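# Move one bottle from the cabinet onto the bench

## Task

Remove a single bottle from the cabinet and set it upright on the bench, leaving the remaining two bottles inside the cabinet.

## Robot and tools

Robot: two UR-style arms, left_arm and right_arm, each with a Robotiq 2F-140 two-finger gripper whose fingers can fold at a hinge. Each arm sits on its own carriage (left_rail, right_rail) on one shared floor track running along y at x = 0. left_rail is always the +y carriage; names do not match image sides. An arm's base is at x = 0, y = its carriage's position_m, z = 0.04 m, facing +x.

Scene frame: fixed to the table. The table top is z = 0, +z up, +x the direction the arms face, +y to their left, y = 0 at mid-track. The table edge is at x = 0.17 m. Gripper axes: fingers point along the gripper's +z and close along its y. end_effector_position is the point between the pads when closed. Fingertips extend about 33 mm past it at small gaps and about 9 mm when fully open.

execute_actions(actions, cameras): runs actions in sequence. An action may hold "rows", "steps", "until", and device commands for left_rail or right_rail. rows: up to 15 rows, one per control step (1/30 s). Each row is always 18 numbers in [-1, 1] covering both arms: left dx, dy, dz, rx, ry, rz, left gripper position, force_limit, speed, then the same nine for the right. The six pose numbers are an offset, not a pose: measured from that arm's Hand target as it was when the action began, along that Hand target's own axes. Every row counts from that same start, and a new action or call starts from the new Hand target, so sending the same offset again moves further. Scale: 1.0 = 0.6 m or 180 degrees; rx, ry, rz form one rotation vector. Six zeros re-command the current Hand target. steps: 1 to 450 (default 15), at least the number of rows; after the last row the arms keep heading to the last row's target. Ramp offsets gradually (about 0.01 per row is 0.18 m/s); sudden jumps can shake a part loose. The controller clips commanded orientation to within 32 degrees of the measured one.

Gripper numbers: position +1 fully open (140 mm), about -0.8 pads touch, -1 closes until blocked. force_limit and speed both start at +1; lower force_limit gives gentler squeeze (roughly 14 N at -1 up to 58 N at +1 with slow closing); faster closing squeezes harder. To keep a gripper unchanged, resend its previous three numbers (0 is a real command). Grip near the fingertip quarter of the pads; deeper grips may fold the fingers and hold badly. object_status: 0 moving, 1 blocked while opening, 2 blocked while closing (a grip), 3 reached target or pads met. position_measured is in counts (3 open, about 230 pads together).

Rails: position_m is an absolute carriage location in metres (left_rail -0.8 to 1.5, right_rail -1.5 to 0.8); speed_m_s 0.01 to 1; acceleration_factor 0.1 to 1; {"stop": true} brakes. Carriages stay about 0.7 m or more apart. After sending position_m, wait with an action like {"steps": n, "until": {"left_rail": {"position_status": ["!=", "moving"]}}}. Let a carriage arrive before placing its gripper at a scene point. until conditions read only rail fields, or {"all"/"any": {"status": "ended"}}; numbers need a comparison such as "<" or ">=". Statuses: moving, done, stopped, contact_stop, time_out, stopped_with_arm, stopped_for_other_arm, stopped_for_other_carriage; position_answer taken or not_taken.

move(target, speed, blend, stop_force, zero, blocking, cameras): straight-line paths. target is one 18-number row or a list of up to 15 rows, laid out as above; every row is an offset from the same starting Hand targets. speed in m/s, 0.002 to 3.6 (default 0.25). blend in metres rounds corners of a list. stop_force in N, 3 to 120, ends an arm's path when it feels that much push; omit it when backing away from a contact. zero (with stop_force) re-zeros first. blocking=false returns early; then call wait or stop before more rows or moves. The result adds a move: line (done, off_target, held, fault, moving) and limits (paced, held). Paths do not avoid obstacles or the other arm.

wait(seconds 0 to 10), stop() brakes a running move, zoom_image(camera, region [x0,y0,x1,y1], at most 504 px each side) enlarges the latest image of cam_high, cam_front, cam_side, cam_left_wrist or cam_right_wrist. zero_wrist_force(arm) tares the wrist sensor. read_manual gives licences. finished_scene(scene) ends the scene irreversibly; the goal must hold with the robot let go.

Results: end_effector_position (m), end_effector_quat_wxyz and velocities in the scene frame; Joint positions per arm (rail m, then six joints in rad); Joint torques; Wrist force/torque in gripper axes; Wrist depth as a 7x7 grid of distances; Motor temperatures; Hand target (the base for next offsets); Tool commands. Reported poses may be off by a few cm.

Avoid: anything falling off the table, including onto the track or the metal strip beside it; dropping or releasing moving parts; fast impacts or hard pressing (around 150 N net force or joint torque limits cause a 10 s fault stop, wrist joints only 26.3 N m); grippers or arms touching each other; holding heavy loads far off-centre; long stretched or straining poses that heat motors toward 85 °C; passing close to an arm's own base.

Each tool is called by a JSON object that holds its "op" and its "data".

## Session

{"op": "execute_actions", "data": {"actions": []}}

Scene clock: 0.00 s.
left_arm: end_effector_position=(+0.3456, +1.0674, +0.5800) position_measured=3 object_status=3 end_effector_quat_wxyz=(+0.000, +0.000, +1.000, +0.000) | right_arm: end_effector_position=(+0.3456, -1.1026, +0.5800) position_measured=3 object_status=3 end_effector_quat_wxyz=(+0.000, +0.000, +1.000, +0.000)
Joint positions: left_arm=[1.04 -0.316 -1.725 0.971 -0.816 -1.571 -0.316] | right_arm=[-1.13 -0.316 -1.725 0.971 -0.816 -1.571 -0.316]
Joint velocities: within noise
Joint torques (N m): no reading
Motor temperatures (°C): left_arm=[23 26 27 29 28 27] | right_arm=[20 22 27 28 31 27]
Wrist force (N): no reading
Wrist torque (N m): no reading
Wrist force, peak (N): no reading
Wrist depth (mm): cam_left_wrist=[631 636 656 652 675 673 676 / 665 675 659 - 705 722 725 / 692 692 - 785 720 755 720 / - 741 690 760 729 159 122 / - 778 783 - - - 110 / 816 - - 870 830 922 - / 1814 1919 1888 1919 1951 1919 -] | cam_right_wrist=[614 621 612 - 630 630 628 / - 670 - 670 - 674 726 / 687 - 696 709 - - - / - 140 755 758 735 140 112 / - 811 820 820 - - 106 / 1787 1817 1653 1787 1863 2017 - / 1895 1928 1946 1928 1946 1912 -]
Hand target: left_arm +0.3456, +1.0674, +0.5800; +0.000, +0.000, +1.000, +0.000 | right_arm +0.3456, -1.1026, +0.5800; +0.000, +0.000, +1.000, +0.000
Tool commands: left_gripper/position=+1.0 left_gripper/force_limit=+1.0 left_gripper/speed=+1.0 right_gripper/position=+1.0 right_gripper/force_limit=+1.0 right_gripper/speed=+1.0
left_rail: position_m=1.040 position_status=done
right_rail: position_m=-1.130 position_status=done

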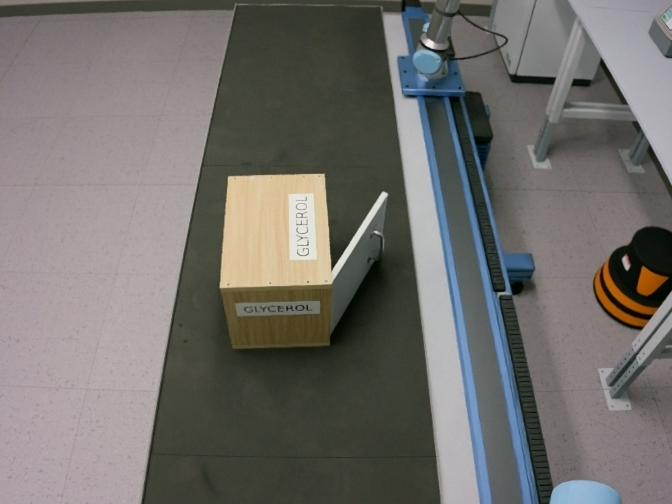

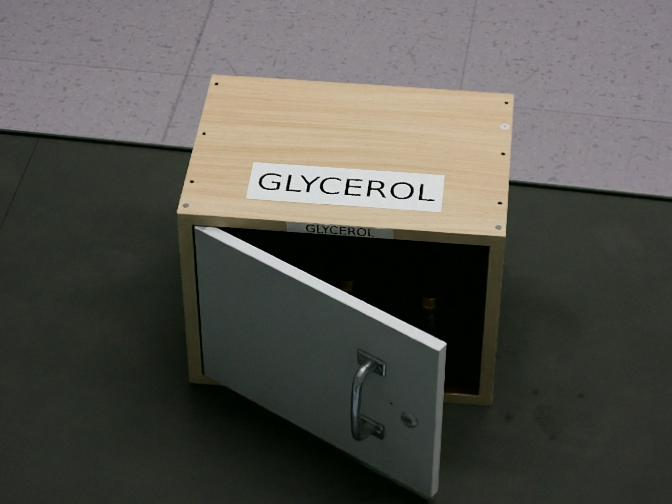

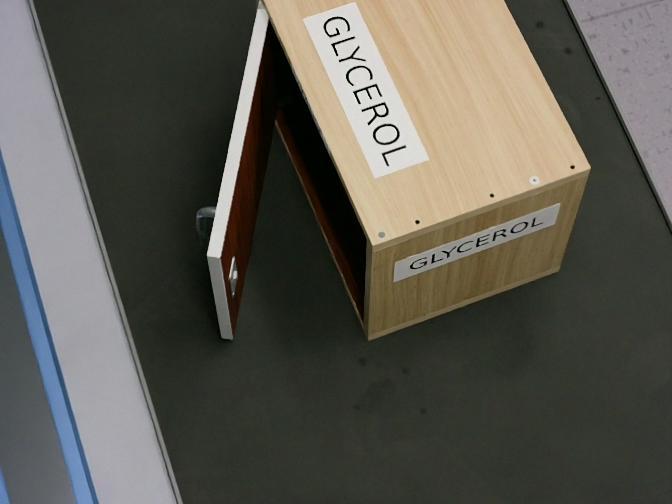

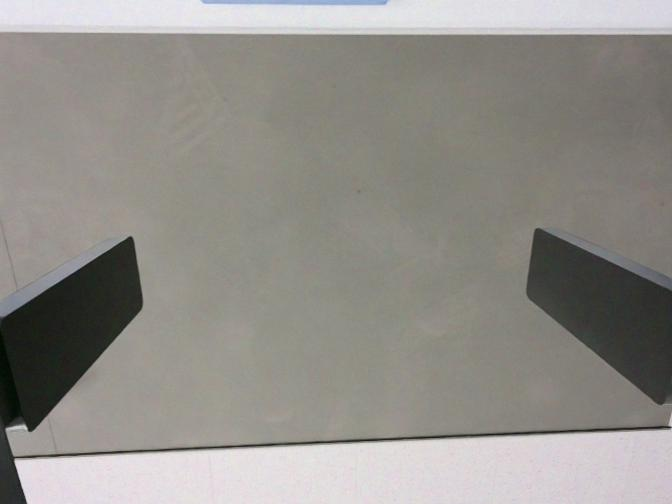

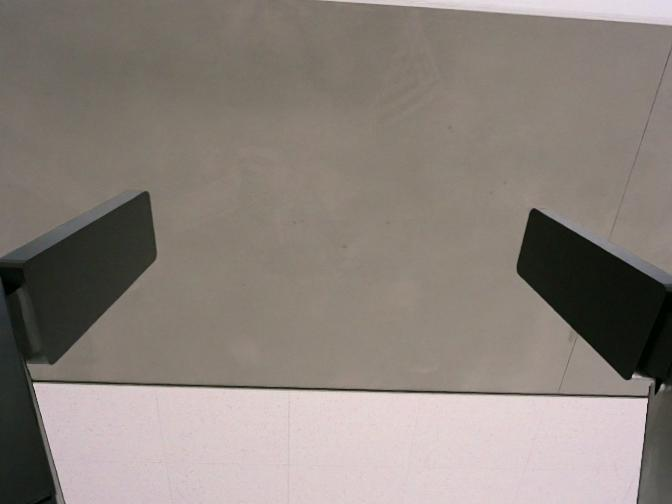

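{"op": "execute_actions", "data": {"actions": [{"right_rail":{"position_m":-0.35}},{"rows":[[0,0,0,0,0,0,1,1,1,0,0,0,0,0,0,-1,0,0]],"steps":200,"until":{"right_rail":{"position_status":["!=","moving"]}}}], "cameras": ["cam_high","cam_right_wrist","cam_front"]}}

Scene clock: 5.47 s.
left_arm: end_effector_position=(+0.3456, +1.0674, +0.5800) position_measured=3 object_status=3 end_effector_quat_wxyz=(+0.000, +0.000, +1.000, +0.000) | right_arm: end_effector_position=(+0.3456, -0.3228, +0.5800) position_measured=233 object_status=3 end_effector_quat_wxyz=(+0.000, +0.000, +1.000, +0.000)
Joint positions: left_arm=[1.04 -0.316 -1.725 0.971 -0.816 -1.571 -0.316] | right_arm=[-0.35 -0.316 -1.725 0.971 -0.816 -1.571 -0.316]
Joint torques (N m): left_arm=[0.26 -13.06 -20.28 -2.92 -0.22 -0.2] | right_arm=[0.52 -12.9 -18.89 -2.87 0.29 0.26]
Wrist force (N): left_arm=[0.2 0.1 0.0] | right_arm=[0.1 -0.1 0.2]
Wrist torque (N m): left_arm=[0.03 -0.04 0.00] | right_arm=[-0.02 -0.03 0.00]
Wrist force, peak (N): left_arm=[-0.3 0.2 0.3] | right_arm=[0.1 -1.2 0.2]
Wrist depth (mm): cam_left_wrist=[643 647 652 629 695 678 705 / - 673 697 - 743 703 - / 720 709 722 720 736 743 703 / 718 709 743 775 796 149 772 / - 793 818 799 830 824 110 / - - - 857 864 887 - / 1829 1684 1872 1934 1888 1903 -] | cam_right_wrist=[614 - - - 623 634 621 / - 674 694 660 645 484 - / 716 - 698 700 716 728 519 / 735 782 94 101 467 689 467 / - - - 67 77 84 483 / - 58 - - - 73 59 / - - - - - - 57]
Hand target: left_arm +0.3456, +1.0674, +0.5800; +0.000, +0.000, +1.000, +0.000 | right_arm +0.3456, -0.3228, +0.5800; +0.000, +0.000, +1.000, +0.000
Off the commanded pose: left_arm 0.000 m, 0 deg | right_arm 0.000 m, 0 deg.
left_rail: position_m=1.040 position_status=done
right_rail: position_m=-0.350 position_status=done
camera_calibration:
cam_right_wrist: T_world_to_cam=[[-0.0430056, 0.998935, 0.0167308, 0.331206], [0.922655, 0.033287, 0.384187, -0.535304], [0.383221, 0.0319589, -0.923104, 0.556012], [0, 0, 0, 1]] pos_world=[0.295069, -0.330804, 0.713373]
Images, in order (width x height): cam_high 672x504, cam_front 672x504, cam_right_wrist 672x504.

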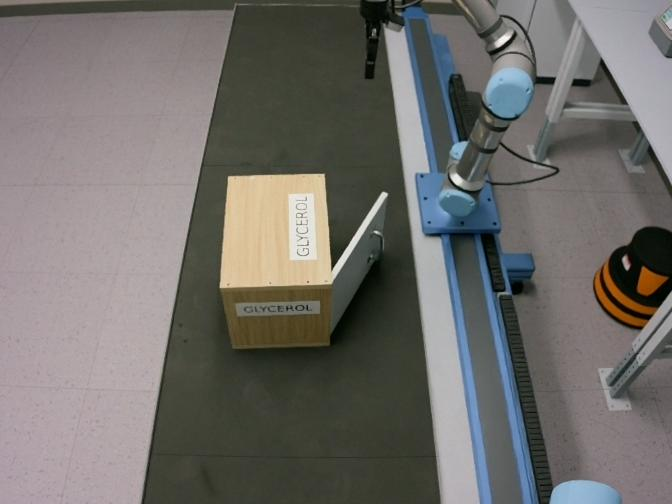

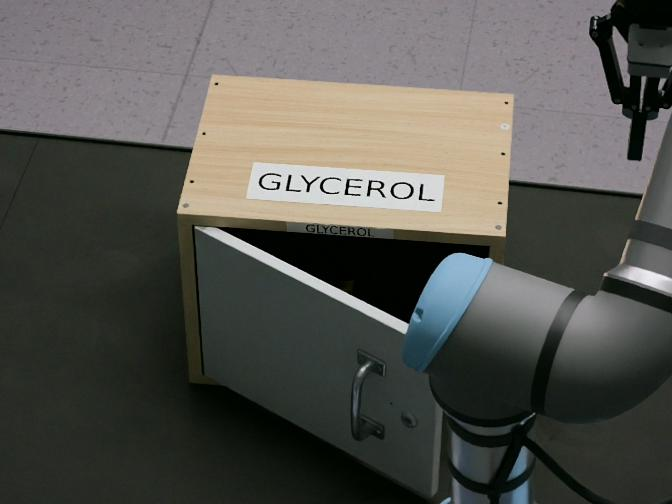

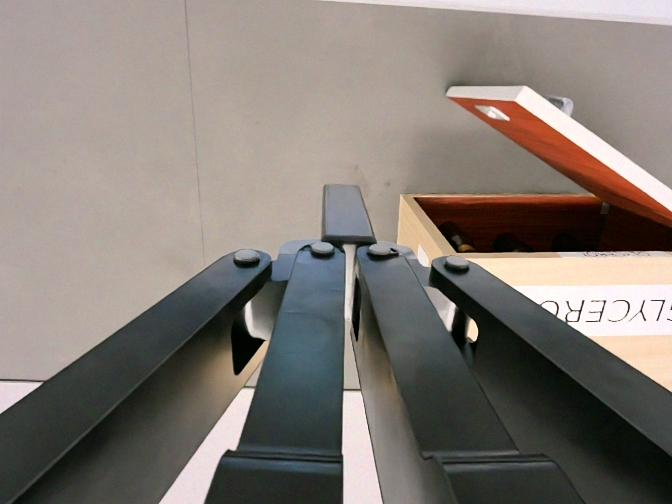

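{"op": "move", "data": {"target": [[0,0,0,0,0,0,1,1,1,-0.057,0.288,0,0,0,0,-1,0,0],[0,0,0,0,0,0,1,1,1,-0.057,0.288,0.625,0,0,0,-1,0,0]], "blend": [0.03,0], "speed": 0.35, "cameras": ["cam_high","cam_right_wrist","cam_front","cam_side"]}}

Scene clock: 8.33 s.
left_arm: end_effector_position=(+0.3456, +1.0674, +0.5800) position_measured=3 object_status=3 end_effector_quat_wxyz=(+0.000, +0.000, +1.000, +0.000) | right_arm: end_effector_position=(+0.3798, -0.1500, +0.2051) position_measured=233 object_status=3 end_effector_quat_wxyz=(+0.000, +0.000, +1.000, +0.000)
Joint positions: left_arm=[1.04 -0.316 -1.725 0.971 -0.816 -1.571 -0.316] | right_arm=[-0.35 0.169 -1.735 2.007 -1.843 -1.571 0.169]
Joint torques (N m): left_arm=[0.2 -12.94 -20.53 -2.92 -0.24 -0.13] | right_arm=[8.72 -8.58 -16.35 -3.97 2.18 2.14]
Wrist force (N): left_arm=[-0.1 0.1 0.0] | right_arm=[0.2 -0.2 0.2]
Wrist torque (N m): left_arm=[0.03 0.02 0.01] | right_arm=[-0.05 -0.07 0.04]
Wrist force, peak (N): left_arm=[-0.3 0.0 0.4] | right_arm=[0.5 2.0 -1.6]
Wrist depth (mm): cam_left_wrist=[638 648 645 650 663 676 686 / 669 669 - - 720 - - / 692 707 703 727 755 720 734 / - 729 753 762 778 149 120 / - 772 780 802 799 149 110 / 824 - 836 - - - - / 1814 1843 1872 1951 1919 1951 -] | cam_right_wrist=[294 299 297 298 155 102 80 / 312 311 315 313 313 182 109 / 330 333 335 329 340 337 199 / 359 355 110 102 101 355 359 / - - - 67 77 84 371 / - 58 - - - 73 59 / - - - - - - 57]
Hand target: left_arm +0.3456, +1.0674, +0.5800; +0.000, +0.000, +1.000, +0.000 | right_arm +0.3798, -0.1499, +0.2050; +0.000, +0.000, +1.000, +0.000
Off the commanded pose: left_arm 0.000 m, 0 deg | right_arm 0.000 m, 0 deg.
left_rail: position_m=1.040 position_status=done
right_rail: position_m=-0.350 position_status=done
move: done
camera_calibration:
cam_right_wrist: T_world_to_cam=[[-0.043008, 0.998935, 0.0167347, 0.166333], [0.92269, 0.0332907, 0.384102, -0.428561], [0.383136, 0.0319605, -0.923139, 0.191352], [0, 0, 0, 1]] pos_world=[0.329269, -0.158004, 0.338473]
Images, in order (width x height): cam_high 672x504, cam_front 672x504, cam_side 672x504, cam_right_wrist 672x504.

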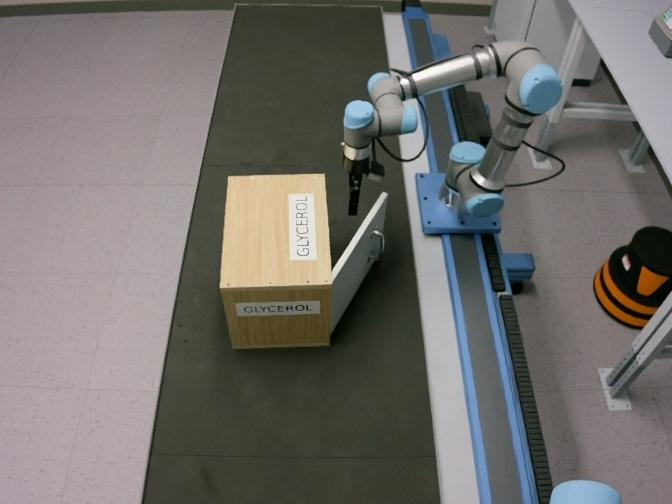

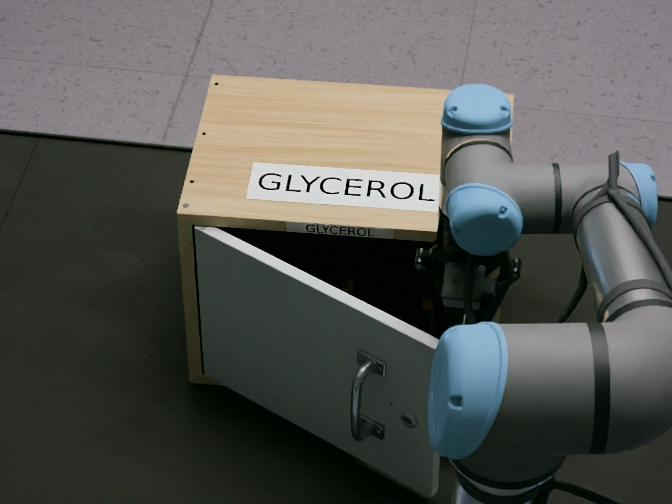

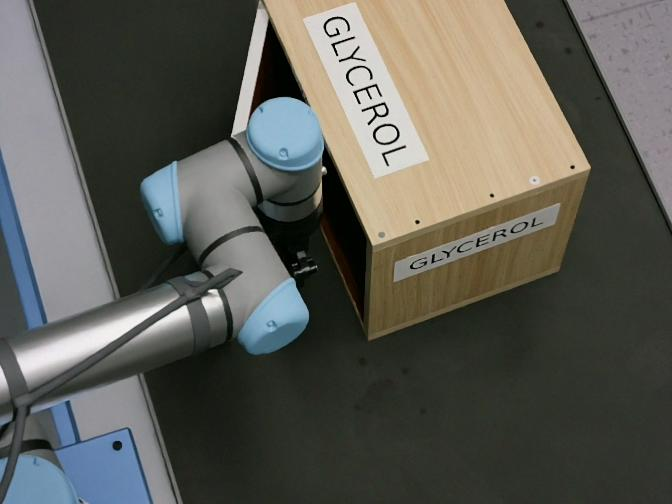

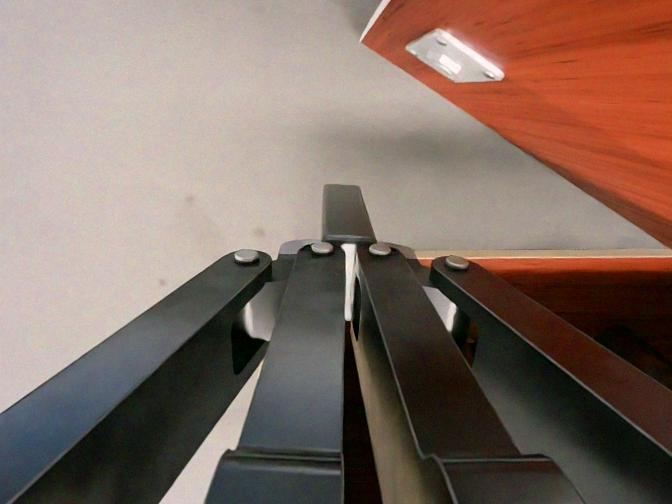

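{"op": "move", "data": {"target": [[0,0,0,0,0,0,1,1,1,0.003,0.102,0,0,0,0,-1,0,0],[0,0,0,0,0,0,1,1,1,0.033,0.115,0,0,0,0,-1,0,0],[0,0,0,0,0,0,1,1,1,0.158,0.177,0,0,0,0.089,-1,0,0],[0,0,0,0,0,0,1,1,1,0.256,0.263,0,0,0,0.172,-1,0,0],[0,0,0,0,0,0,1,1,1,0.328,0.373,0,0,0,0.256,-1,0,0],[0,0,0,0,0,0,1,1,1,0.368,0.498,0,0,0,0.339,-1,0,0],[0,0,0,0,0,0,1,1,1,0.373,0.585,0,0,0,0.394,-1,0,0]], "blend": [0.015,0.01,0.02,0.02,0.02,0.02,0], "speed": 0.12, "cameras": ["cam_high","cam_right_wrist","cam_front","cam_side"]}}

Scene clock: 15.90 s.
left_arm: end_effector_position=(+0.3456, +1.0674, +0.5800) position_measured=3 object_status=3 end_effector_quat_wxyz=(+0.000, +0.000, +1.000, +0.000) | right_arm: end_effector_position=(+0.1560, +0.2010, +0.2050) position_measured=233 object_status=3 end_effector_quat_wxyz=(+0.000, +0.580, +0.815, +0.000)
Joint positions: left_arm=[1.04 -0.316 -1.725 0.971 -0.816 -1.571 -0.316] | right_arm=[-0.35 1.06 -1.384 1.652 -1.839 -1.571 2.297]
Joint torques (N m): left_arm=[0.77 -13.1 -20.87 -2.71 -0.19 -0.22] | right_arm=[11.72 -25.53 -35.09 -1.95 -0.86 1.73]
Wrist force (N): left_arm=[0.0 0.1 0.1] | right_arm=[-4.1 -0.9 -0.2]
Wrist torque (N m): left_arm=[0.03 0.01 0.00] | right_arm=[-0.12 0.36 0.13]
Wrist force, peak (N): left_arm=[-0.6 0.1 0.2] | right_arm=[-3.3 -3.3 -1.1]
Wrist depth (mm): cam_left_wrist=[665 616 648 657 669 641 669 / - 701 - - 709 695 661 / 701 - 705 760 734 743 - / - 743 725 760 765 149 120 / - 132 796 791 813 807 110 / 821 827 839 911 904 802 - / 1814 1843 1829 1903 1951 2001 -] | cam_right_wrist=[- - - 304 295 294 298 / 307 314 - - - 309 317 / 326 328 355 - 56 330 336 / 347 345 365 99 89 61 63 / 369 - - 67 77 66 65 / - 58 - - - 73 57 / - - - - - - 57]
Hand target: left_arm +0.3456, +1.0674, +0.5800; +0.000, +0.000, +1.000, +0.000 | right_arm +0.1560, +0.2010, +0.2050; +0.000, +0.580, +0.815, +0.000
Off the commanded pose: left_arm 0.000 m, 0 deg | right_arm 0.000 m, 0 deg.
left_rail: position_m=1.040 position_status=done
right_rail: position_m=-0.350 position_status=done
move: done; blend cut to 0.0098 m at target 1, 0.0098 m at target 2
camera_calibration:
cam_right_wrist: T_world_to_cam=[[0.929929, 0.367357, 0.0167399, -0.218756], [0.33323, -0.861045, 0.384134, 0.0379768], [0.155528, -0.351639, -0.923126, 0.378387], [0, 0, 0, 1]] pos_world=[0.131922, 0.246117, 0.338373]
Images, in order (width x height): cam_high 672x504, cam_front 672x504, cam_side 672x504, cam_right_wrist 672x504.

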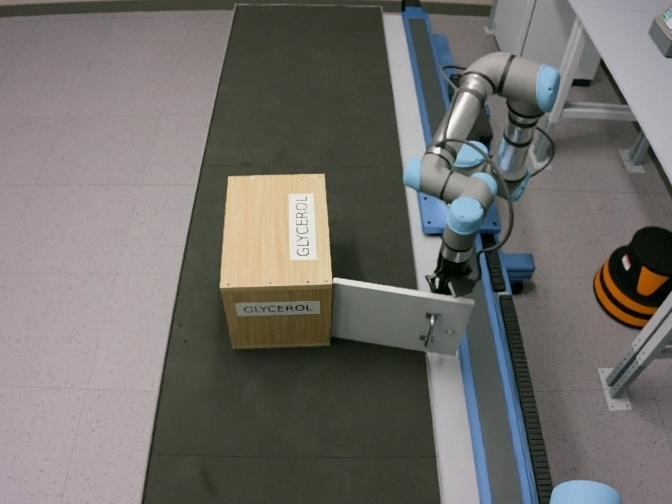

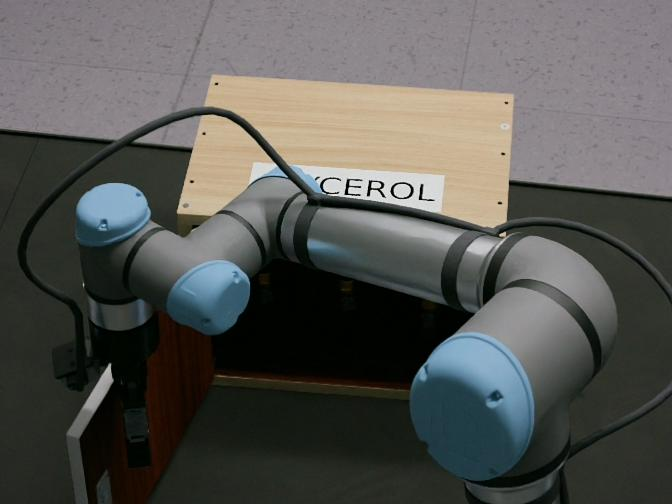

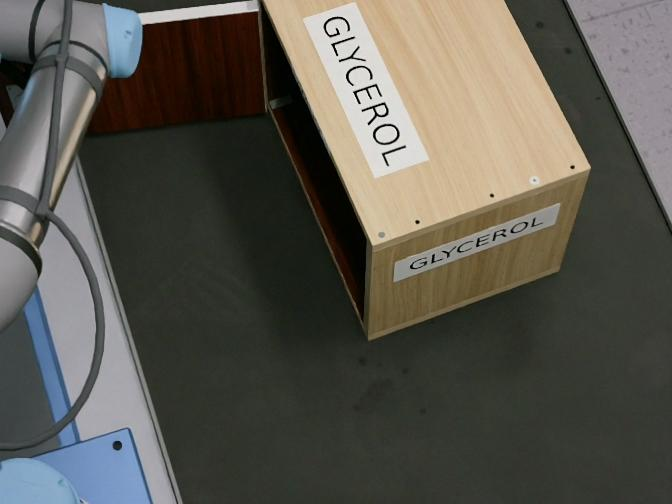

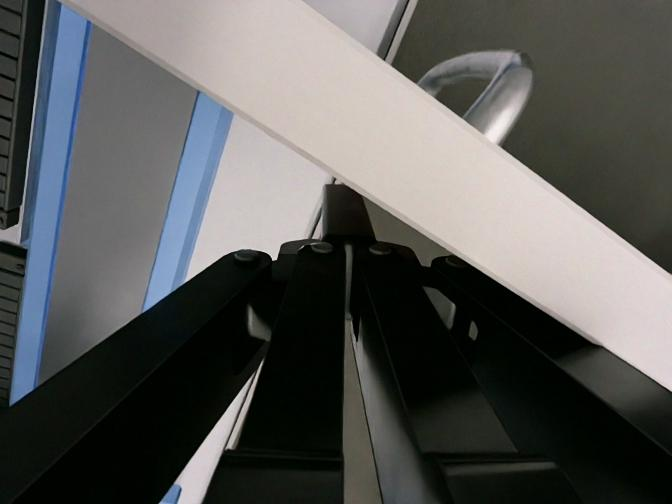

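{"op": "move", "data": {"target": [[0,0,0,0,0,0,1,1,1,-0.111,0.015,0,0,0,0,-1,0,0],[0,0,0,0,0,0,1,1,1,-0.813,0.055,-0.325,0,0,0.606,-1,0,0]], "blend": [0.03,0], "speed": 0.35}}

{"op": "execute_actions", "data": {"actions": [{"right_rail":{"position_m":-0.6}},{"steps":150,"until":{"right_rail":{"position_status":["!=","moving"]}}}]}}

Scene clock: 21.27 s.
left_arm: end_effector_position=(+0.3456, +1.0674, +0.5800) position_measured=3 object_status=3 end_effector_quat_wxyz=(+0.000, +0.000, +1.000, +0.000) | right_arm: end_effector_position=(+0.3466, -0.2491, +0.4000) position_measured=233 object_status=3 end_effector_quat_wxyz=(+0.000, +1.000, +0.000, +0.000)
Joint positions: left_arm=[1.04 -0.316 -1.725 0.971 -0.816 -1.571 -0.316] | right_arm=[-0.35 -0.095 -1.91 1.631 -1.292 -1.571 3.046]
Joint torques (N m): left_arm=[1.06 -12.8 -21.67 -2.81 -0.07 -0.23] | right_arm=[-9.13 -2.81 -34.67 -1.45 2.08 2.08]
Wrist force (N): left_arm=[-0.1 -0.1 0.2] | right_arm=[0.3 0.0 0.8]
Wrist torque (N m): left_arm=[-0.02 0.01 0.00] | right_arm=[0.00 -0.10 -0.03]
Wrist force, peak (N): left_arm=[0.0 0.0 0.5] | right_arm=[-4.5 -1.2 -0.3]
Wrist depth (mm): cam_left_wrist=[675 648 661 686 673 680 699 / - 669 680 684 716 703 680 / 697 705 709 729 727 748 738 / - 738 748 760 788 159 123 / - 757 799 804 791 159 110 / - 821 - 870 842 - - / 1721 1800 1903 1934 1903 1934 -] | cam_right_wrist=[475 463 465 462 467 469 495 / 490 492 495 - 508 496 501 / 520 521 519 - 520 - 558 / 573 574 109 101 97 580 573 / - - - 67 77 84 628 / - 58 - - - 73 57 / - - - - - - 57]
Hand target: left_arm +0.3456, +1.0674, +0.5800; +0.000, +0.000, +1.000, +0.000 | right_arm +0.3466, -0.2492, +0.4000; +0.000, +1.000, +0.000, +0.000
Off the commanded pose: left_arm 0.000 m, 0 deg | right_arm 0.000 m, 0 deg.
left_rail: position_m=1.040 position_status=done
right_rail: position_m=-0.350 position_status=done
move: done

Scene clock: 22.83 s.
left_arm: end_effector_position=(+0.3456, +1.0674, +0.5800) position_measured=3 object_status=3 end_effector_quat_wxyz=(+0.000, +0.000, +1.000, +0.000) | right_arm: end_effector_position=(+0.3466, -0.4992, +0.4000) position_measured=233 object_status=3 end_effector_quat_wxyz=(+0.000, +1.000, +0.000, +0.000)
Joint positions: left_arm=[1.04 -0.316 -1.725 0.971 -0.816 -1.571 -0.316] | right_arm=[-0.6 -0.095 -1.91 1.631 -1.292 -1.571 3.046]
Joint torques (N m): left_arm=[1.23 -13.09 -21.7 -2.75 0.03 -0.16] | right_arm=[-5.63 -3.59 -32.76 -2.42 -1.3 2.27]
Wrist force (N): left_arm=[0.1 0.0 0.2] | right_arm=[0.3 -0.1 0.7]
Wrist torque (N m): left_arm=[0.00 -0.01 0.00] | right_arm=[-0.02 -0.09 -0.03]
Wrist force, peak (N): left_arm=[-0.5 0.0 0.1] | right_arm=[0.5 1.0 0.7]
Wrist depth (mm): cam_left_wrist=[641 638 656 647 680 682 676 / 663 675 665 669 705 707 - / - 745 657 725 734 741 760 / - - 727 753 - 149 123 / - - - 816 816 802 110 / - - 877 - - - - / 1773 1872 1951 1903 1967 1934 -] | cam_right_wrist=[443 461 464 462 480 467 472 / 517 479 491 487 493 - - / 520 - 512 - 532 - 554 / 593 579 101 102 97 579 582 / - - - 67 77 84 632 / - 58 - - - 73 57 / - - - - - - 57]
Hand target: left_arm +0.3456, +1.0674, +0.5800; +0.000, +0.000, +1.000, +0.000 | right_arm +0.3466, -0.4992, +0.4000; +0.000, +1.000, +0.000, +0.000
Tool commands: left_gripper/position=+1.0 left_gripper/force_limit=+1.0 left_gripper/speed=+1.0 right_gripper/position=-1.0 right_gripper/force_limit=+0.0 right_gripper/speed=+0.0
Off the commanded pose: left_arm 0.000 m, 0 deg | right_arm 0.000 m, 0 deg.
left_rail: position_m=1.040 position_status=done
right_rail: position_m=-0.600 position_status=done

{"op": "move", "data": {"target": [[0,0,0,0,0,0,1,1,1,0.0,-0.5,0.0,0,0.25,0,0.2,0,0],[0,0,0,0,0,0,1,1,1,0.02,-0.783,0.41,0,0.5,0,0.2,0,0]], "blend": [0.05,0], "speed": 0.35, "cameras": ["cam_high","cam_right_wrist","cam_front"]}}

Scene clock: 26.50 s.
left_arm: end_effector_position=(+0.3456, +1.0674, +0.5800) position_measured=3 object_status=3 end_effector_quat_wxyz=(+0.000, +0.000, +1.000, +0.000) | right_arm: end_effector_position=(+0.3557, -0.0365, +0.1539) position_measured=104 object_status=3 end_effector_quat_wxyz=(+0.021, +0.748, -0.029, +0.663)
Joint positions: left_arm=[1.04 -0.316 -1.725 0.971 -0.816 -1.571 -0.316] | right_arm=[-0.6 1.261 -0.622 1.712 -3.762 -2.874 3.603]
Joint torques (N m): left_arm=[1.84 -14.12 -21.5 -2.85 -0.05 -0.08] | right_arm=[-2.18 -61.33 -2.64 -0.86 1.07 2.24]
Wrist force (N): left_arm=[-0.1 0.0 0.2] | right_arm=[1.2 0.4 1.5]
Wrist torque (N m): left_arm=[0.01 0.01 0.00] | right_arm=[0.09 0.00 0.14]
Wrist force, peak (N): left_arm=[-0.2 0.0 0.5] | right_arm=[-5.2 -2.3 2.7]
Wrist depth (mm): cam_left_wrist=[640 656 648 663 671 667 695 / 661 - - 686 697 692 703 / 703 757 711 714 - 729 753 / 718 722 767 734 780 149 126 / - 133 - 807 830 813 110 / - 836 848 - - 877 - / 1829 1829 1872 1888 1951 1800 -] | cam_right_wrist=[382 416 430 443 405 253 3382 / 381 451 466 480 411 256 3233 / 356 476 319 509 351 287 662 / 353 96 325 376 156 118 486 / - 77 300 307 313 86 86 / - - 266 269 275 - 63 / - - 224 225 228 - -]
Hand target: left_arm +0.3456, +1.0674, +0.5800; +0.000, +0.000, +1.000, +0.000 | right_arm +0.3557, -0.0365, +0.1539; +0.021, +0.748, -0.029, +0.663 (not the last commanded pose)
Off the commanded pose: left_arm 0.000 m, 0 deg | right_arm 0.008 m, 8 deg.
left_rail: position_m=1.040 position_status=done
right_rail: position_m=-0.600 position_status=done
move: held (right_arm; a check stopped the path); limits=held
pose unreachable (right arm): on one or more control steps of this call, first in action 0 (counted from 0), this arm could not follow its commanded pose, so it was not sent that pose on those steps. It may still have moved: this result reports where it is.
cause: moving toward the commanded pose would bring a part of the arm (just beyond joint 5 (wrist 1)) too close to the robot's own body.
camera_calibration:
cam_right_wrist: T_world_to_cam=[[-0.0826166, -0.995829, 0.0387055, -0.00931232], [-0.492437, 0.00702663, -0.870319, 0.305078], [0.866418, -0.0909629, -0.490964, -0.0931744], [0, 0, 0, 1]] pos_world=[0.230191, -0.0198926, 0.220131]
Images, in order (width x height): cam_high 672x504, cam_front 672x504, cam_right_wrist 672x504.

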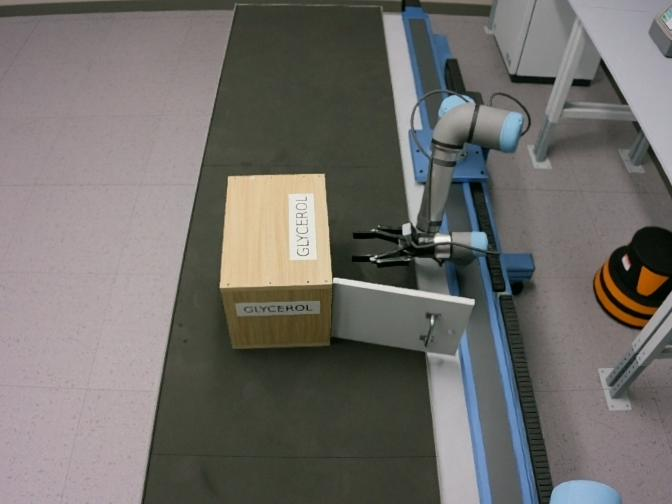

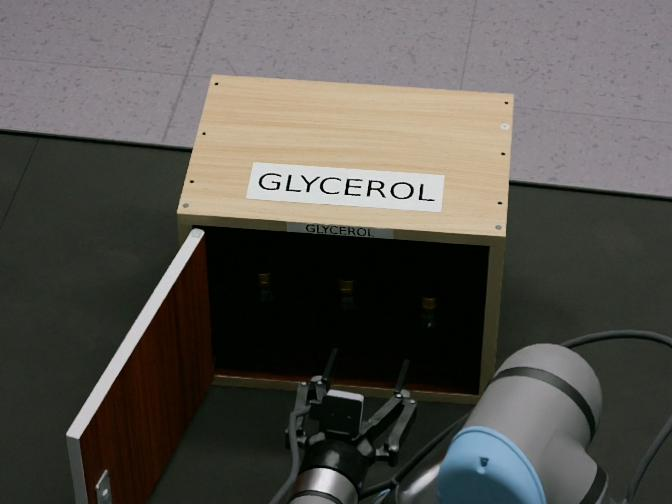

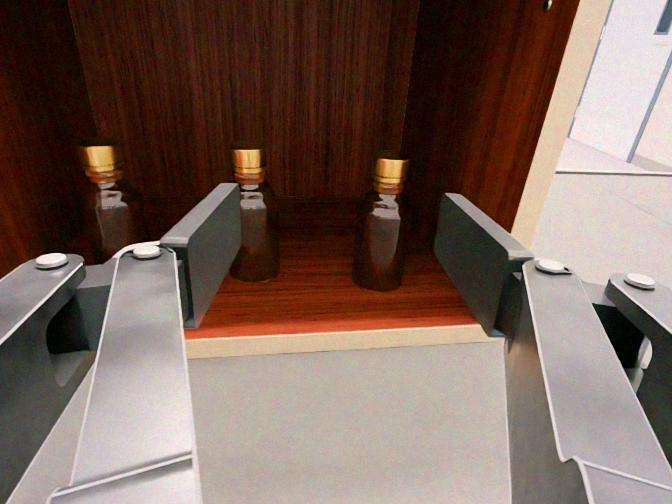

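{"op": "move", "data": {"target": [0,0,0,0,0,0,1,1,1,-0.034,0.088,0.118,0.0218,-0.045,-0.0065,0.2,0,0], "speed": 0.2, "cameras": ["cam_high","cam_right_wrist","cam_front"]}}

Scene clock: 29.40 s.
left_arm: end_effector_position=(+0.3456, +1.0674, +0.5800) position_measured=3 object_status=3 end_effector_quat_wxyz=(+0.000, +0.000, +1.000, +0.000) | right_arm: end_effector_position=(+0.4195, -0.0937, +0.1249) position_measured=104 object_status=3 end_effector_quat_wxyz=(+0.001, +0.793, +0.000, +0.609)
Joint positions: left_arm=[1.04 -0.316 -1.725 0.971 -0.816 -1.571 -0.316] | right_arm=[-0.6 1.081 -0.731 1.945 -3.838 -2.592 3.592]
Joint torques (N m): left_arm=[1.77 -13.29 -22.16 -2.84 -0.07 -0.18] | right_arm=[-10.51 -56.82 -1.77 -3.76 0.86 -1.72]
Wrist force (N): left_arm=[-0.1 -0.1 0.2] | right_arm=[1.2 0.3 1.3]
Wrist torque (N m): left_arm=[-0.01 0.02 0.00] | right_arm=[0.05 0.00 0.20]
Wrist force, peak (N): left_arm=[-0.4 0.2 0.3] | right_arm=[1.5 1.6 2.4]
Wrist depth (mm): cam_left_wrist=[640 652 656 661 669 682 690 / 650 606 684 688 688 709 718 / - 711 695 716 734 705 738 / - 729 755 757 772 149 120 / - - - 807 813 824 110 / - 854 - - - 870 - / 1760 1829 1858 1903 1773 1951 -] | cam_right_wrist=[368 374 376 383 290 165 143 / 404 393 418 408 287 169 3281 / 364 250 390 240 286 190 - / 283 96 276 271 157 118 360 / - 77 244 251 253 86 86 / - - 225 230 233 - 63 / - - 195 198 200 - -]
Hand target: left_arm +0.3456, +1.0674, +0.5800; +0.000, +0.000, +1.000, +0.000 | right_arm +0.4196, -0.0938, +0.1249; +0.001, +0.793, +0.000, +0.609
Off the commanded pose: left_arm 0.000 m, 0 deg | right_arm 0.000 m, 0 deg.
left_rail: position_m=1.040 position_status=done
right_rail: position_m=-0.600 position_status=done
move: done
camera_calibration:
cam_right_wrist: T_world_to_cam=[[-0.00554435, -0.998885, 0.0468784, -0.0935737], [-0.609507, -0.0337889, -0.79206, 0.34709], [0.792761, -0.0329642, -0.608641, -0.116928], [0, 0, 0, 1]] pos_world=[0.303731, -0.0855961, 0.208136]
Images, in order (width x height): cam_high 672x504, cam_front 672x504, cam_right_wrist 672x504.

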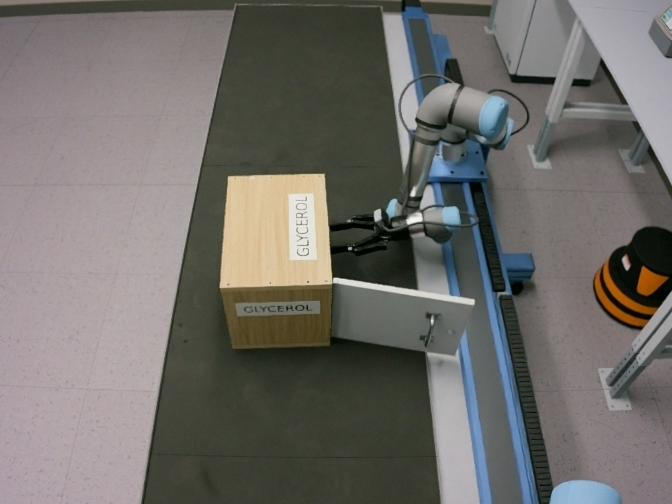

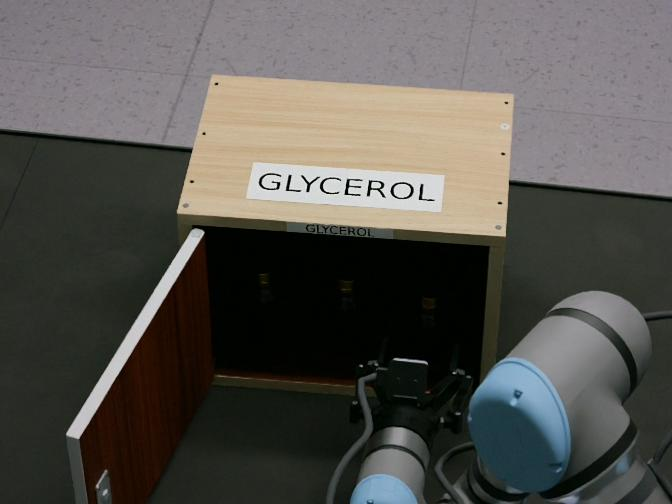

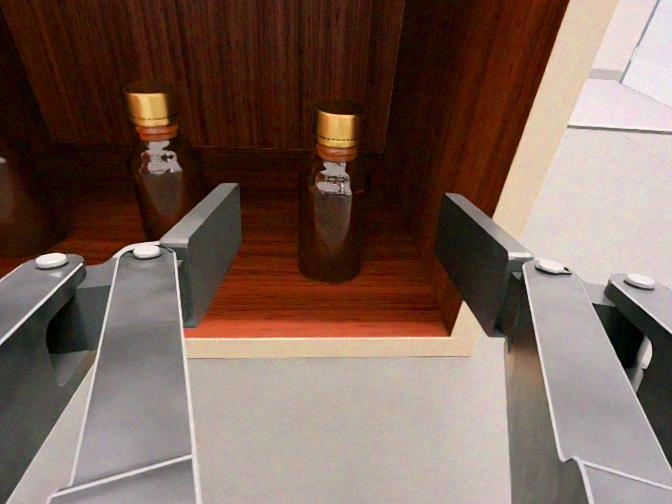

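{"op": "move", "data": {"target": [0,0,0,0,0,0,1,1,1,0.0449,0,0.1674,0,0,0,0.2,0,0], "speed": 0.08, "stop_force": 12, "cameras": ["cam_right_wrist","cam_front"]}}

Scene clock: 32.73 s.
left_arm: end_effector_position=(+0.3456, +1.0674, +0.5800) position_measured=3 object_status=3 end_effector_quat_wxyz=(+0.000, +0.000, +1.000, +0.000) | right_arm: end_effector_position=(+0.5236, -0.0938, +0.1249) position_measured=104 object_status=3 end_effector_quat_wxyz=(+0.001, +0.793, +0.000, +0.609)
Joint positions: left_arm=[1.04 -0.316 -1.725 0.971 -0.816 -1.571 -0.316] | right_arm=[-0.6 0.913 -0.679 1.812 -3.862 -2.441 3.464]
Joint torques (N m): left_arm=[2.11 -13.24 -22.72 -2.73 -0.03 -0.09] | right_arm=[-8.75 -42.38 -22.16 -1.16 1.27 -1.79]
Wrist force (N): left_arm=[-0.1 -0.1 0.1] | right_arm=[1.3 0.1 1.4]
Wrist torque (N m): left_arm=[-0.02 0.02 -0.01] | right_arm=[0.04 -0.02 0.18]
Wrist force, peak (N): left_arm=[-0.1 0.2 0.4] | right_arm=[1.5 0.0 2.0]
Wrist depth (mm): cam_left_wrist=[640 652 654 647 692 659 686 / 669 669 663 - 701 720 722 / 699 - 741 714 748 738 755 / - 722 734 760 767 140 783 / - 775 839 - 857 159 110 / - - - 799 - 918 - / 1747 1858 1888 1829 2018 1934 -] | cam_right_wrist=[281 285 288 291 273 155 108 / 311 315 319 323 270 155 108 / 151 344 349 347 270 154 108 / 157 96 165 145 157 130 103 / - 77 235 153 243 86 86 / - - 206 187 212 - 63 / - - 178 181 184 - -]
Hand target: left_arm +0.3456, +1.0674, +0.5800; +0.000, +0.000, +1.000, +0.000 | right_arm +0.5236, -0.0938, +0.1249; +0.001, +0.793, +0.000, +0.609
Off the commanded pose: left_arm 0.000 m, 0 deg | right_arm 0.000 m, 0 deg.
left_rail: position_m=1.040 position_status=done
right_rail: position_m=-0.600 position_status=done
move: done
camera_calibration:
cam_right_wrist: T_world_to_cam=[[-0.00540008, -0.998885, 0.0468938, -0.0931632], [-0.609569, -0.0338864, -0.792009, 0.410622], [0.792715, -0.0328619, -0.608706, -0.199355], [0, 0, 0, 1]] pos_world=[0.407831, -0.0856961, 0.208236]
Images, in order (width x height): cam_front 672x504, cam_right_wrist 672x504.

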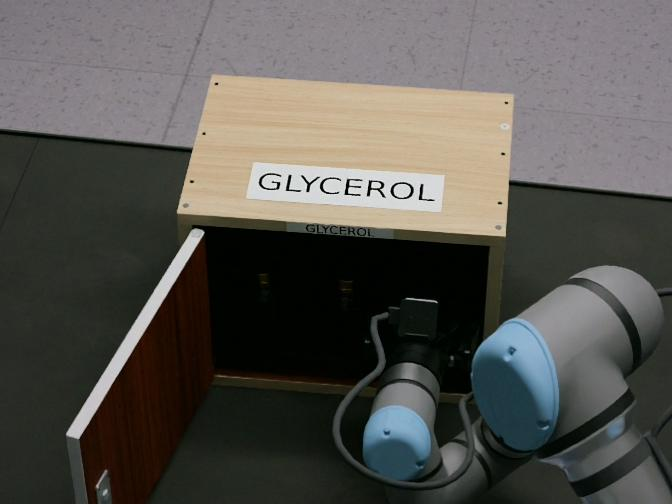

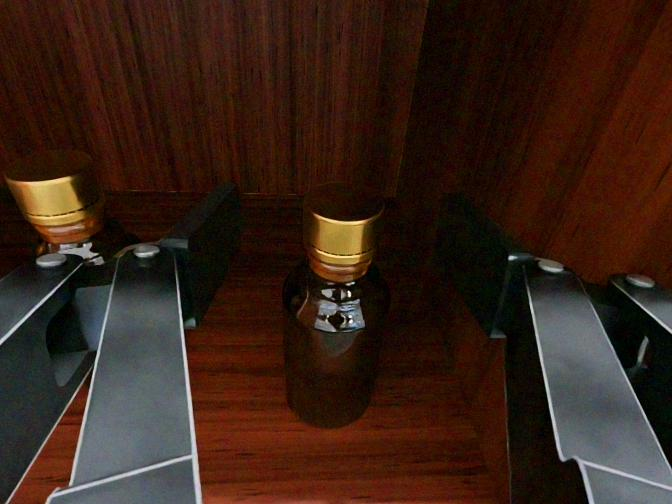

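{"op": "move", "data": {"target": [0,0,0,0,0,0,1,1,1,0.003,0,-0.0077,0,0,0,0.2,0,0], "speed": 0.05}}

{"op": "execute_actions", "data": {"actions": [{"rows":[[0,0,0,0,0,0,1,1,1,0,0,0,0,0,0,-1,-0.2,-1]],"steps":100}], "cameras": ["cam_right_wrist"]}}

Scene clock: 34.10 s.
left_arm: end_effector_position=(+0.3456, +1.0674, +0.5800) position_measured=3 object_status=3 end_effector_quat_wxyz=(+0.000, +0.000, +1.000, +0.000) | right_arm: end_effector_position=(+0.5197, -0.0938, +0.1278) position_measured=104 object_status=3 end_effector_quat_wxyz=(+0.001, +0.793, +0.000, +0.609)
Joint positions: left_arm=[1.04 -0.316 -1.725 0.971 -0.816 -1.571 -0.316] | right_arm=[-0.6 0.918 -0.687 1.819 -3.858 -2.446 3.467]
Joint torques (N m): left_arm=[2.26 -13.23 -22.76 -2.67 -0.01 -0.19] | right_arm=[12.06 -57.18 -1.31 -1.41 -2.35 2.11]
Wrist force (N): left_arm=[0.0 -0.1 0.2] | right_arm=[1.2 0.2 1.2]
Wrist torque (N m): left_arm=[-0.01 -0.01 0.00] | right_arm=[0.05 0.00 0.09]
Wrist force, peak (N): left_arm=[-0.5 0.0 0.1] | right_arm=[1.6 0.0 1.5]
Wrist depth (mm): cam_left_wrist=[641 648 657 663 671 669 692 / - - 745 686 705 711 772 / - 707 722 - 785 753 - / 716 736 - 770 750 149 122 / - 131 - 830 - 802 110 / - - - - - - - / 1843 1843 1843 1934 1934 1984 -] | cam_right_wrist=[283 288 292 295 273 155 109 / 315 318 322 328 272 155 108 / 154 346 353 355 270 155 108 / 160 96 278 150 157 130 108 / - 77 238 160 248 86 86 / - - 209 193 215 - 63 / - - 181 184 186 - -]
Hand target: left_arm +0.3456, +1.0674, +0.5800; +0.000, +0.000, +1.000, +0.000 | right_arm +0.5196, -0.0938, +0.1279; +0.001, +0.793, +0.000, +0.609
Off the commanded pose: left_arm 0.000 m, 0 deg | right_arm 0.000 m, 0 deg.
left_rail: position_m=1.040 position_status=done
right_rail: position_m=-0.600 position_status=done
move: done

Scene clock: 37.63 s.
left_arm: end_effector_position=(+0.3456, +1.0674, +0.5800) position_measured=3 object_status=3 end_effector_quat_wxyz=(+0.000, +0.000, +1.000, +0.000) | right_arm: end_effector_position=(+0.5196, -0.0938, +0.1279) position_measured=187 object_status=2 end_effector_quat_wxyz=(+0.001, +0.793, +0.000, +0.609)
Joint positions: left_arm=[1.04 -0.316 -1.725 0.971 -0.816 -1.571 -0.316] | right_arm=[-0.6 0.919 -0.687 1.819 -3.858 -2.447 3.467]
Joint torques (N m): left_arm=[1.79 -13.6 -22.89 -2.66 0.02 -0.17] | right_arm=[1.29 -57.98 -2.77 -1.38 -2.13 0.8]
Wrist force (N): left_arm=[-0.2 -0.3 -0.1] | right_arm=[1.6 -1.1 0.8]
Wrist torque (N m): left_arm=[-0.05 0.03 0.00] | right_arm=[0.04 -0.07 0.18]
Wrist force, peak (N): left_arm=[-0.1 0.0 0.6] | right_arm=[1.9 -1.1 0.9]
Wrist depth (mm): cam_left_wrist=[636 631 648 667 682 661 686 / 656 673 671 - 695 - 722 / 686 680 709 - 736 741 - / - 729 750 - 753 148 126 / - - 893 788 - 150 110 / 818 830 922 870 870 - - / 1872 1858 1919 1919 1919 1829 -] | cam_right_wrist=[284 287 290 296 273 156 109 / 315 319 321 327 272 155 108 / 155 346 353 357 244 155 108 / 163 177 99 145 124 137 108 / - 74 79 158 77 88 103 / - 71 - 188 - - - / - - - 188 - - -]
Hand target: left_arm +0.3456, +1.0674, +0.5800; +0.000, +0.000, +1.000, +0.000 | right_arm +0.5196, -0.0938, +0.1279; +0.001, +0.793, +0.000, +0.609
Off the commanded pose: left_arm 0.000 m, 0 deg | right_arm 0.000 m, 0 deg.
left_rail: position_m=1.040 position_status=done
right_rail: position_m=-0.600 position_status=done
camera_calibration:
cam_right_wrist: T_world_to_cam=[[-0.00540008, -0.998885, 0.0468938, -0.0933213], [-0.609569, -0.0338864, -0.792009, 0.41042], [0.792715, -0.0328619, -0.608706, -0.19434], [0, 0, 0, 1]] pos_world=[0.403731, -0.0856961, 0.211136]
Images, in order (width x height): cam_right_wrist 672x504.

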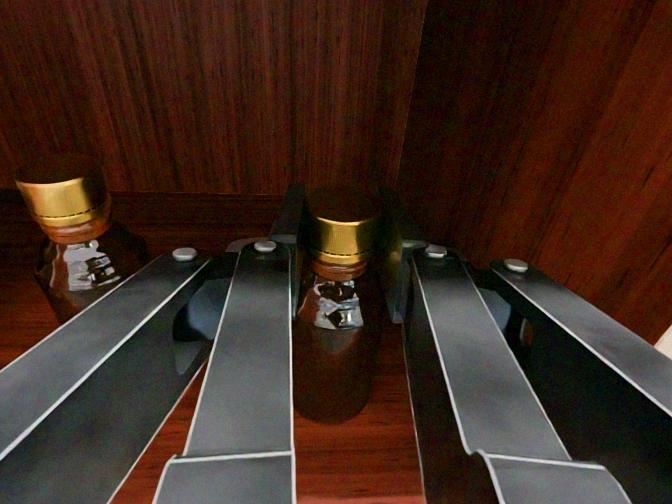

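{"op": "move", "data": {"target": [[0,0,0,0,0,0,1,1,1,0.0403,0,-0.0108,0,0,0,-1,-0.2,-1],[0,0,0,0,0,0,1,1,1,-0.01,0,-0.2303,0,0,0,-1,-0.2,-1]], "speed": [0.05,0.12], "blend": [0.008,0], "cameras": ["cam_right_wrist","cam_front"]}}

Scene clock: 40.70 s.
left_arm: end_effector_position=(+0.3456, +1.0674, +0.5800) position_measured=3 object_status=3 end_effector_quat_wxyz=(+0.000, +0.000, +1.000, +0.000) | right_arm: end_effector_position=(+0.3846, -0.0938, +0.1578) position_measured=187 object_status=2 end_effector_quat_wxyz=(+0.001, +0.793, +0.000, +0.609)
Joint positions: left_arm=[1.04 -0.316 -1.725 0.971 -0.816 -1.571 -0.316] | right_arm=[-0.6 1.144 -0.827 1.995 -3.735 -2.646 3.658]
Joint torques (N m): left_arm=[2.07 -13.46 -23.31 -2.66 0 -0.21] | right_arm=[11.25 -53.57 -2.11 -1.64 -3.23 2.16]
Wrist force (N): left_arm=[0.0 -0.2 0.2] | right_arm=[-2.1 0.0 1.8]
Wrist torque (N m): left_arm=[-0.04 0.00 0.01] | right_arm=[-0.01 0.13 0.14]
Wrist force, peak (N): left_arm=[-0.4 0.3 0.2] | right_arm=[-2.7 0.0 2.4]
Wrist depth (mm): cam_left_wrist=[640 634 656 657 686 680 686 / 671 - 680 697 - - 678 / - - - 725 731 - - / - - - 753 - 149 120 / - 780 839 - 821 - 110 / - - - 842 - - - / 1843 1858 1888 1888 1951 1984 -] | cam_right_wrist=[393 403 408 414 295 179 - / 425 436 450 459 293 664 2931 / 295 412 455 486 263 223 - / 317 345 99 151 124 404 - / - 74 79 158 77 88 - / - 71 - 183 - - - / - - - - - - -]
Hand target: left_arm +0.3456, +1.0674, +0.5800; +0.000, +0.000, +1.000, +0.000 | right_arm +0.3845, -0.0938, +0.1578; +0.001, +0.793, +0.000, +0.609
Off the commanded pose: left_arm 0.000 m, 0 deg | right_arm 0.000 m, 0 deg.
left_rail: position_m=1.040 position_status=done
right_rail: position_m=-0.600 position_status=done
move: done
camera_calibration:
cam_right_wrist: T_world_to_cam=[[-0.00540061, -0.998885, 0.0468931, -0.0953518], [-0.609569, -0.0338855, -0.792009, 0.351873], [0.792715, -0.0328619, -0.608706, -0.069199], [0, 0, 0, 1]] pos_world=[0.268831, -0.0855961, 0.241036]
Images, in order (width x height): cam_front 672x504, cam_right_wrist 672x504.

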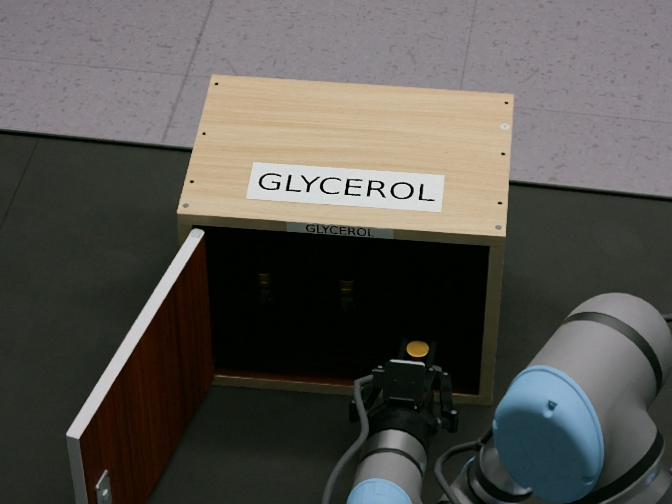

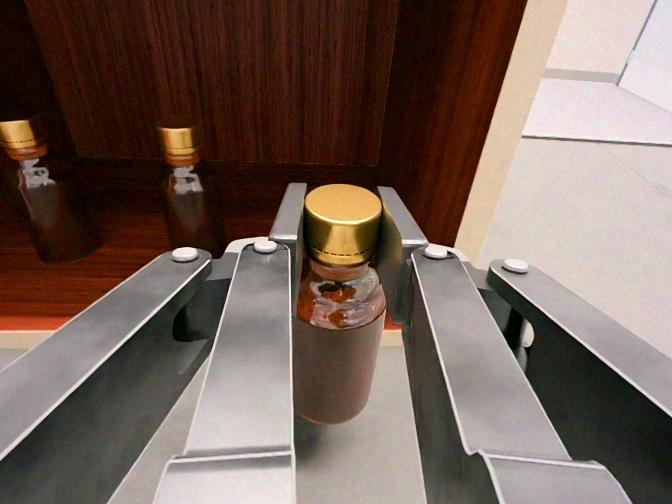

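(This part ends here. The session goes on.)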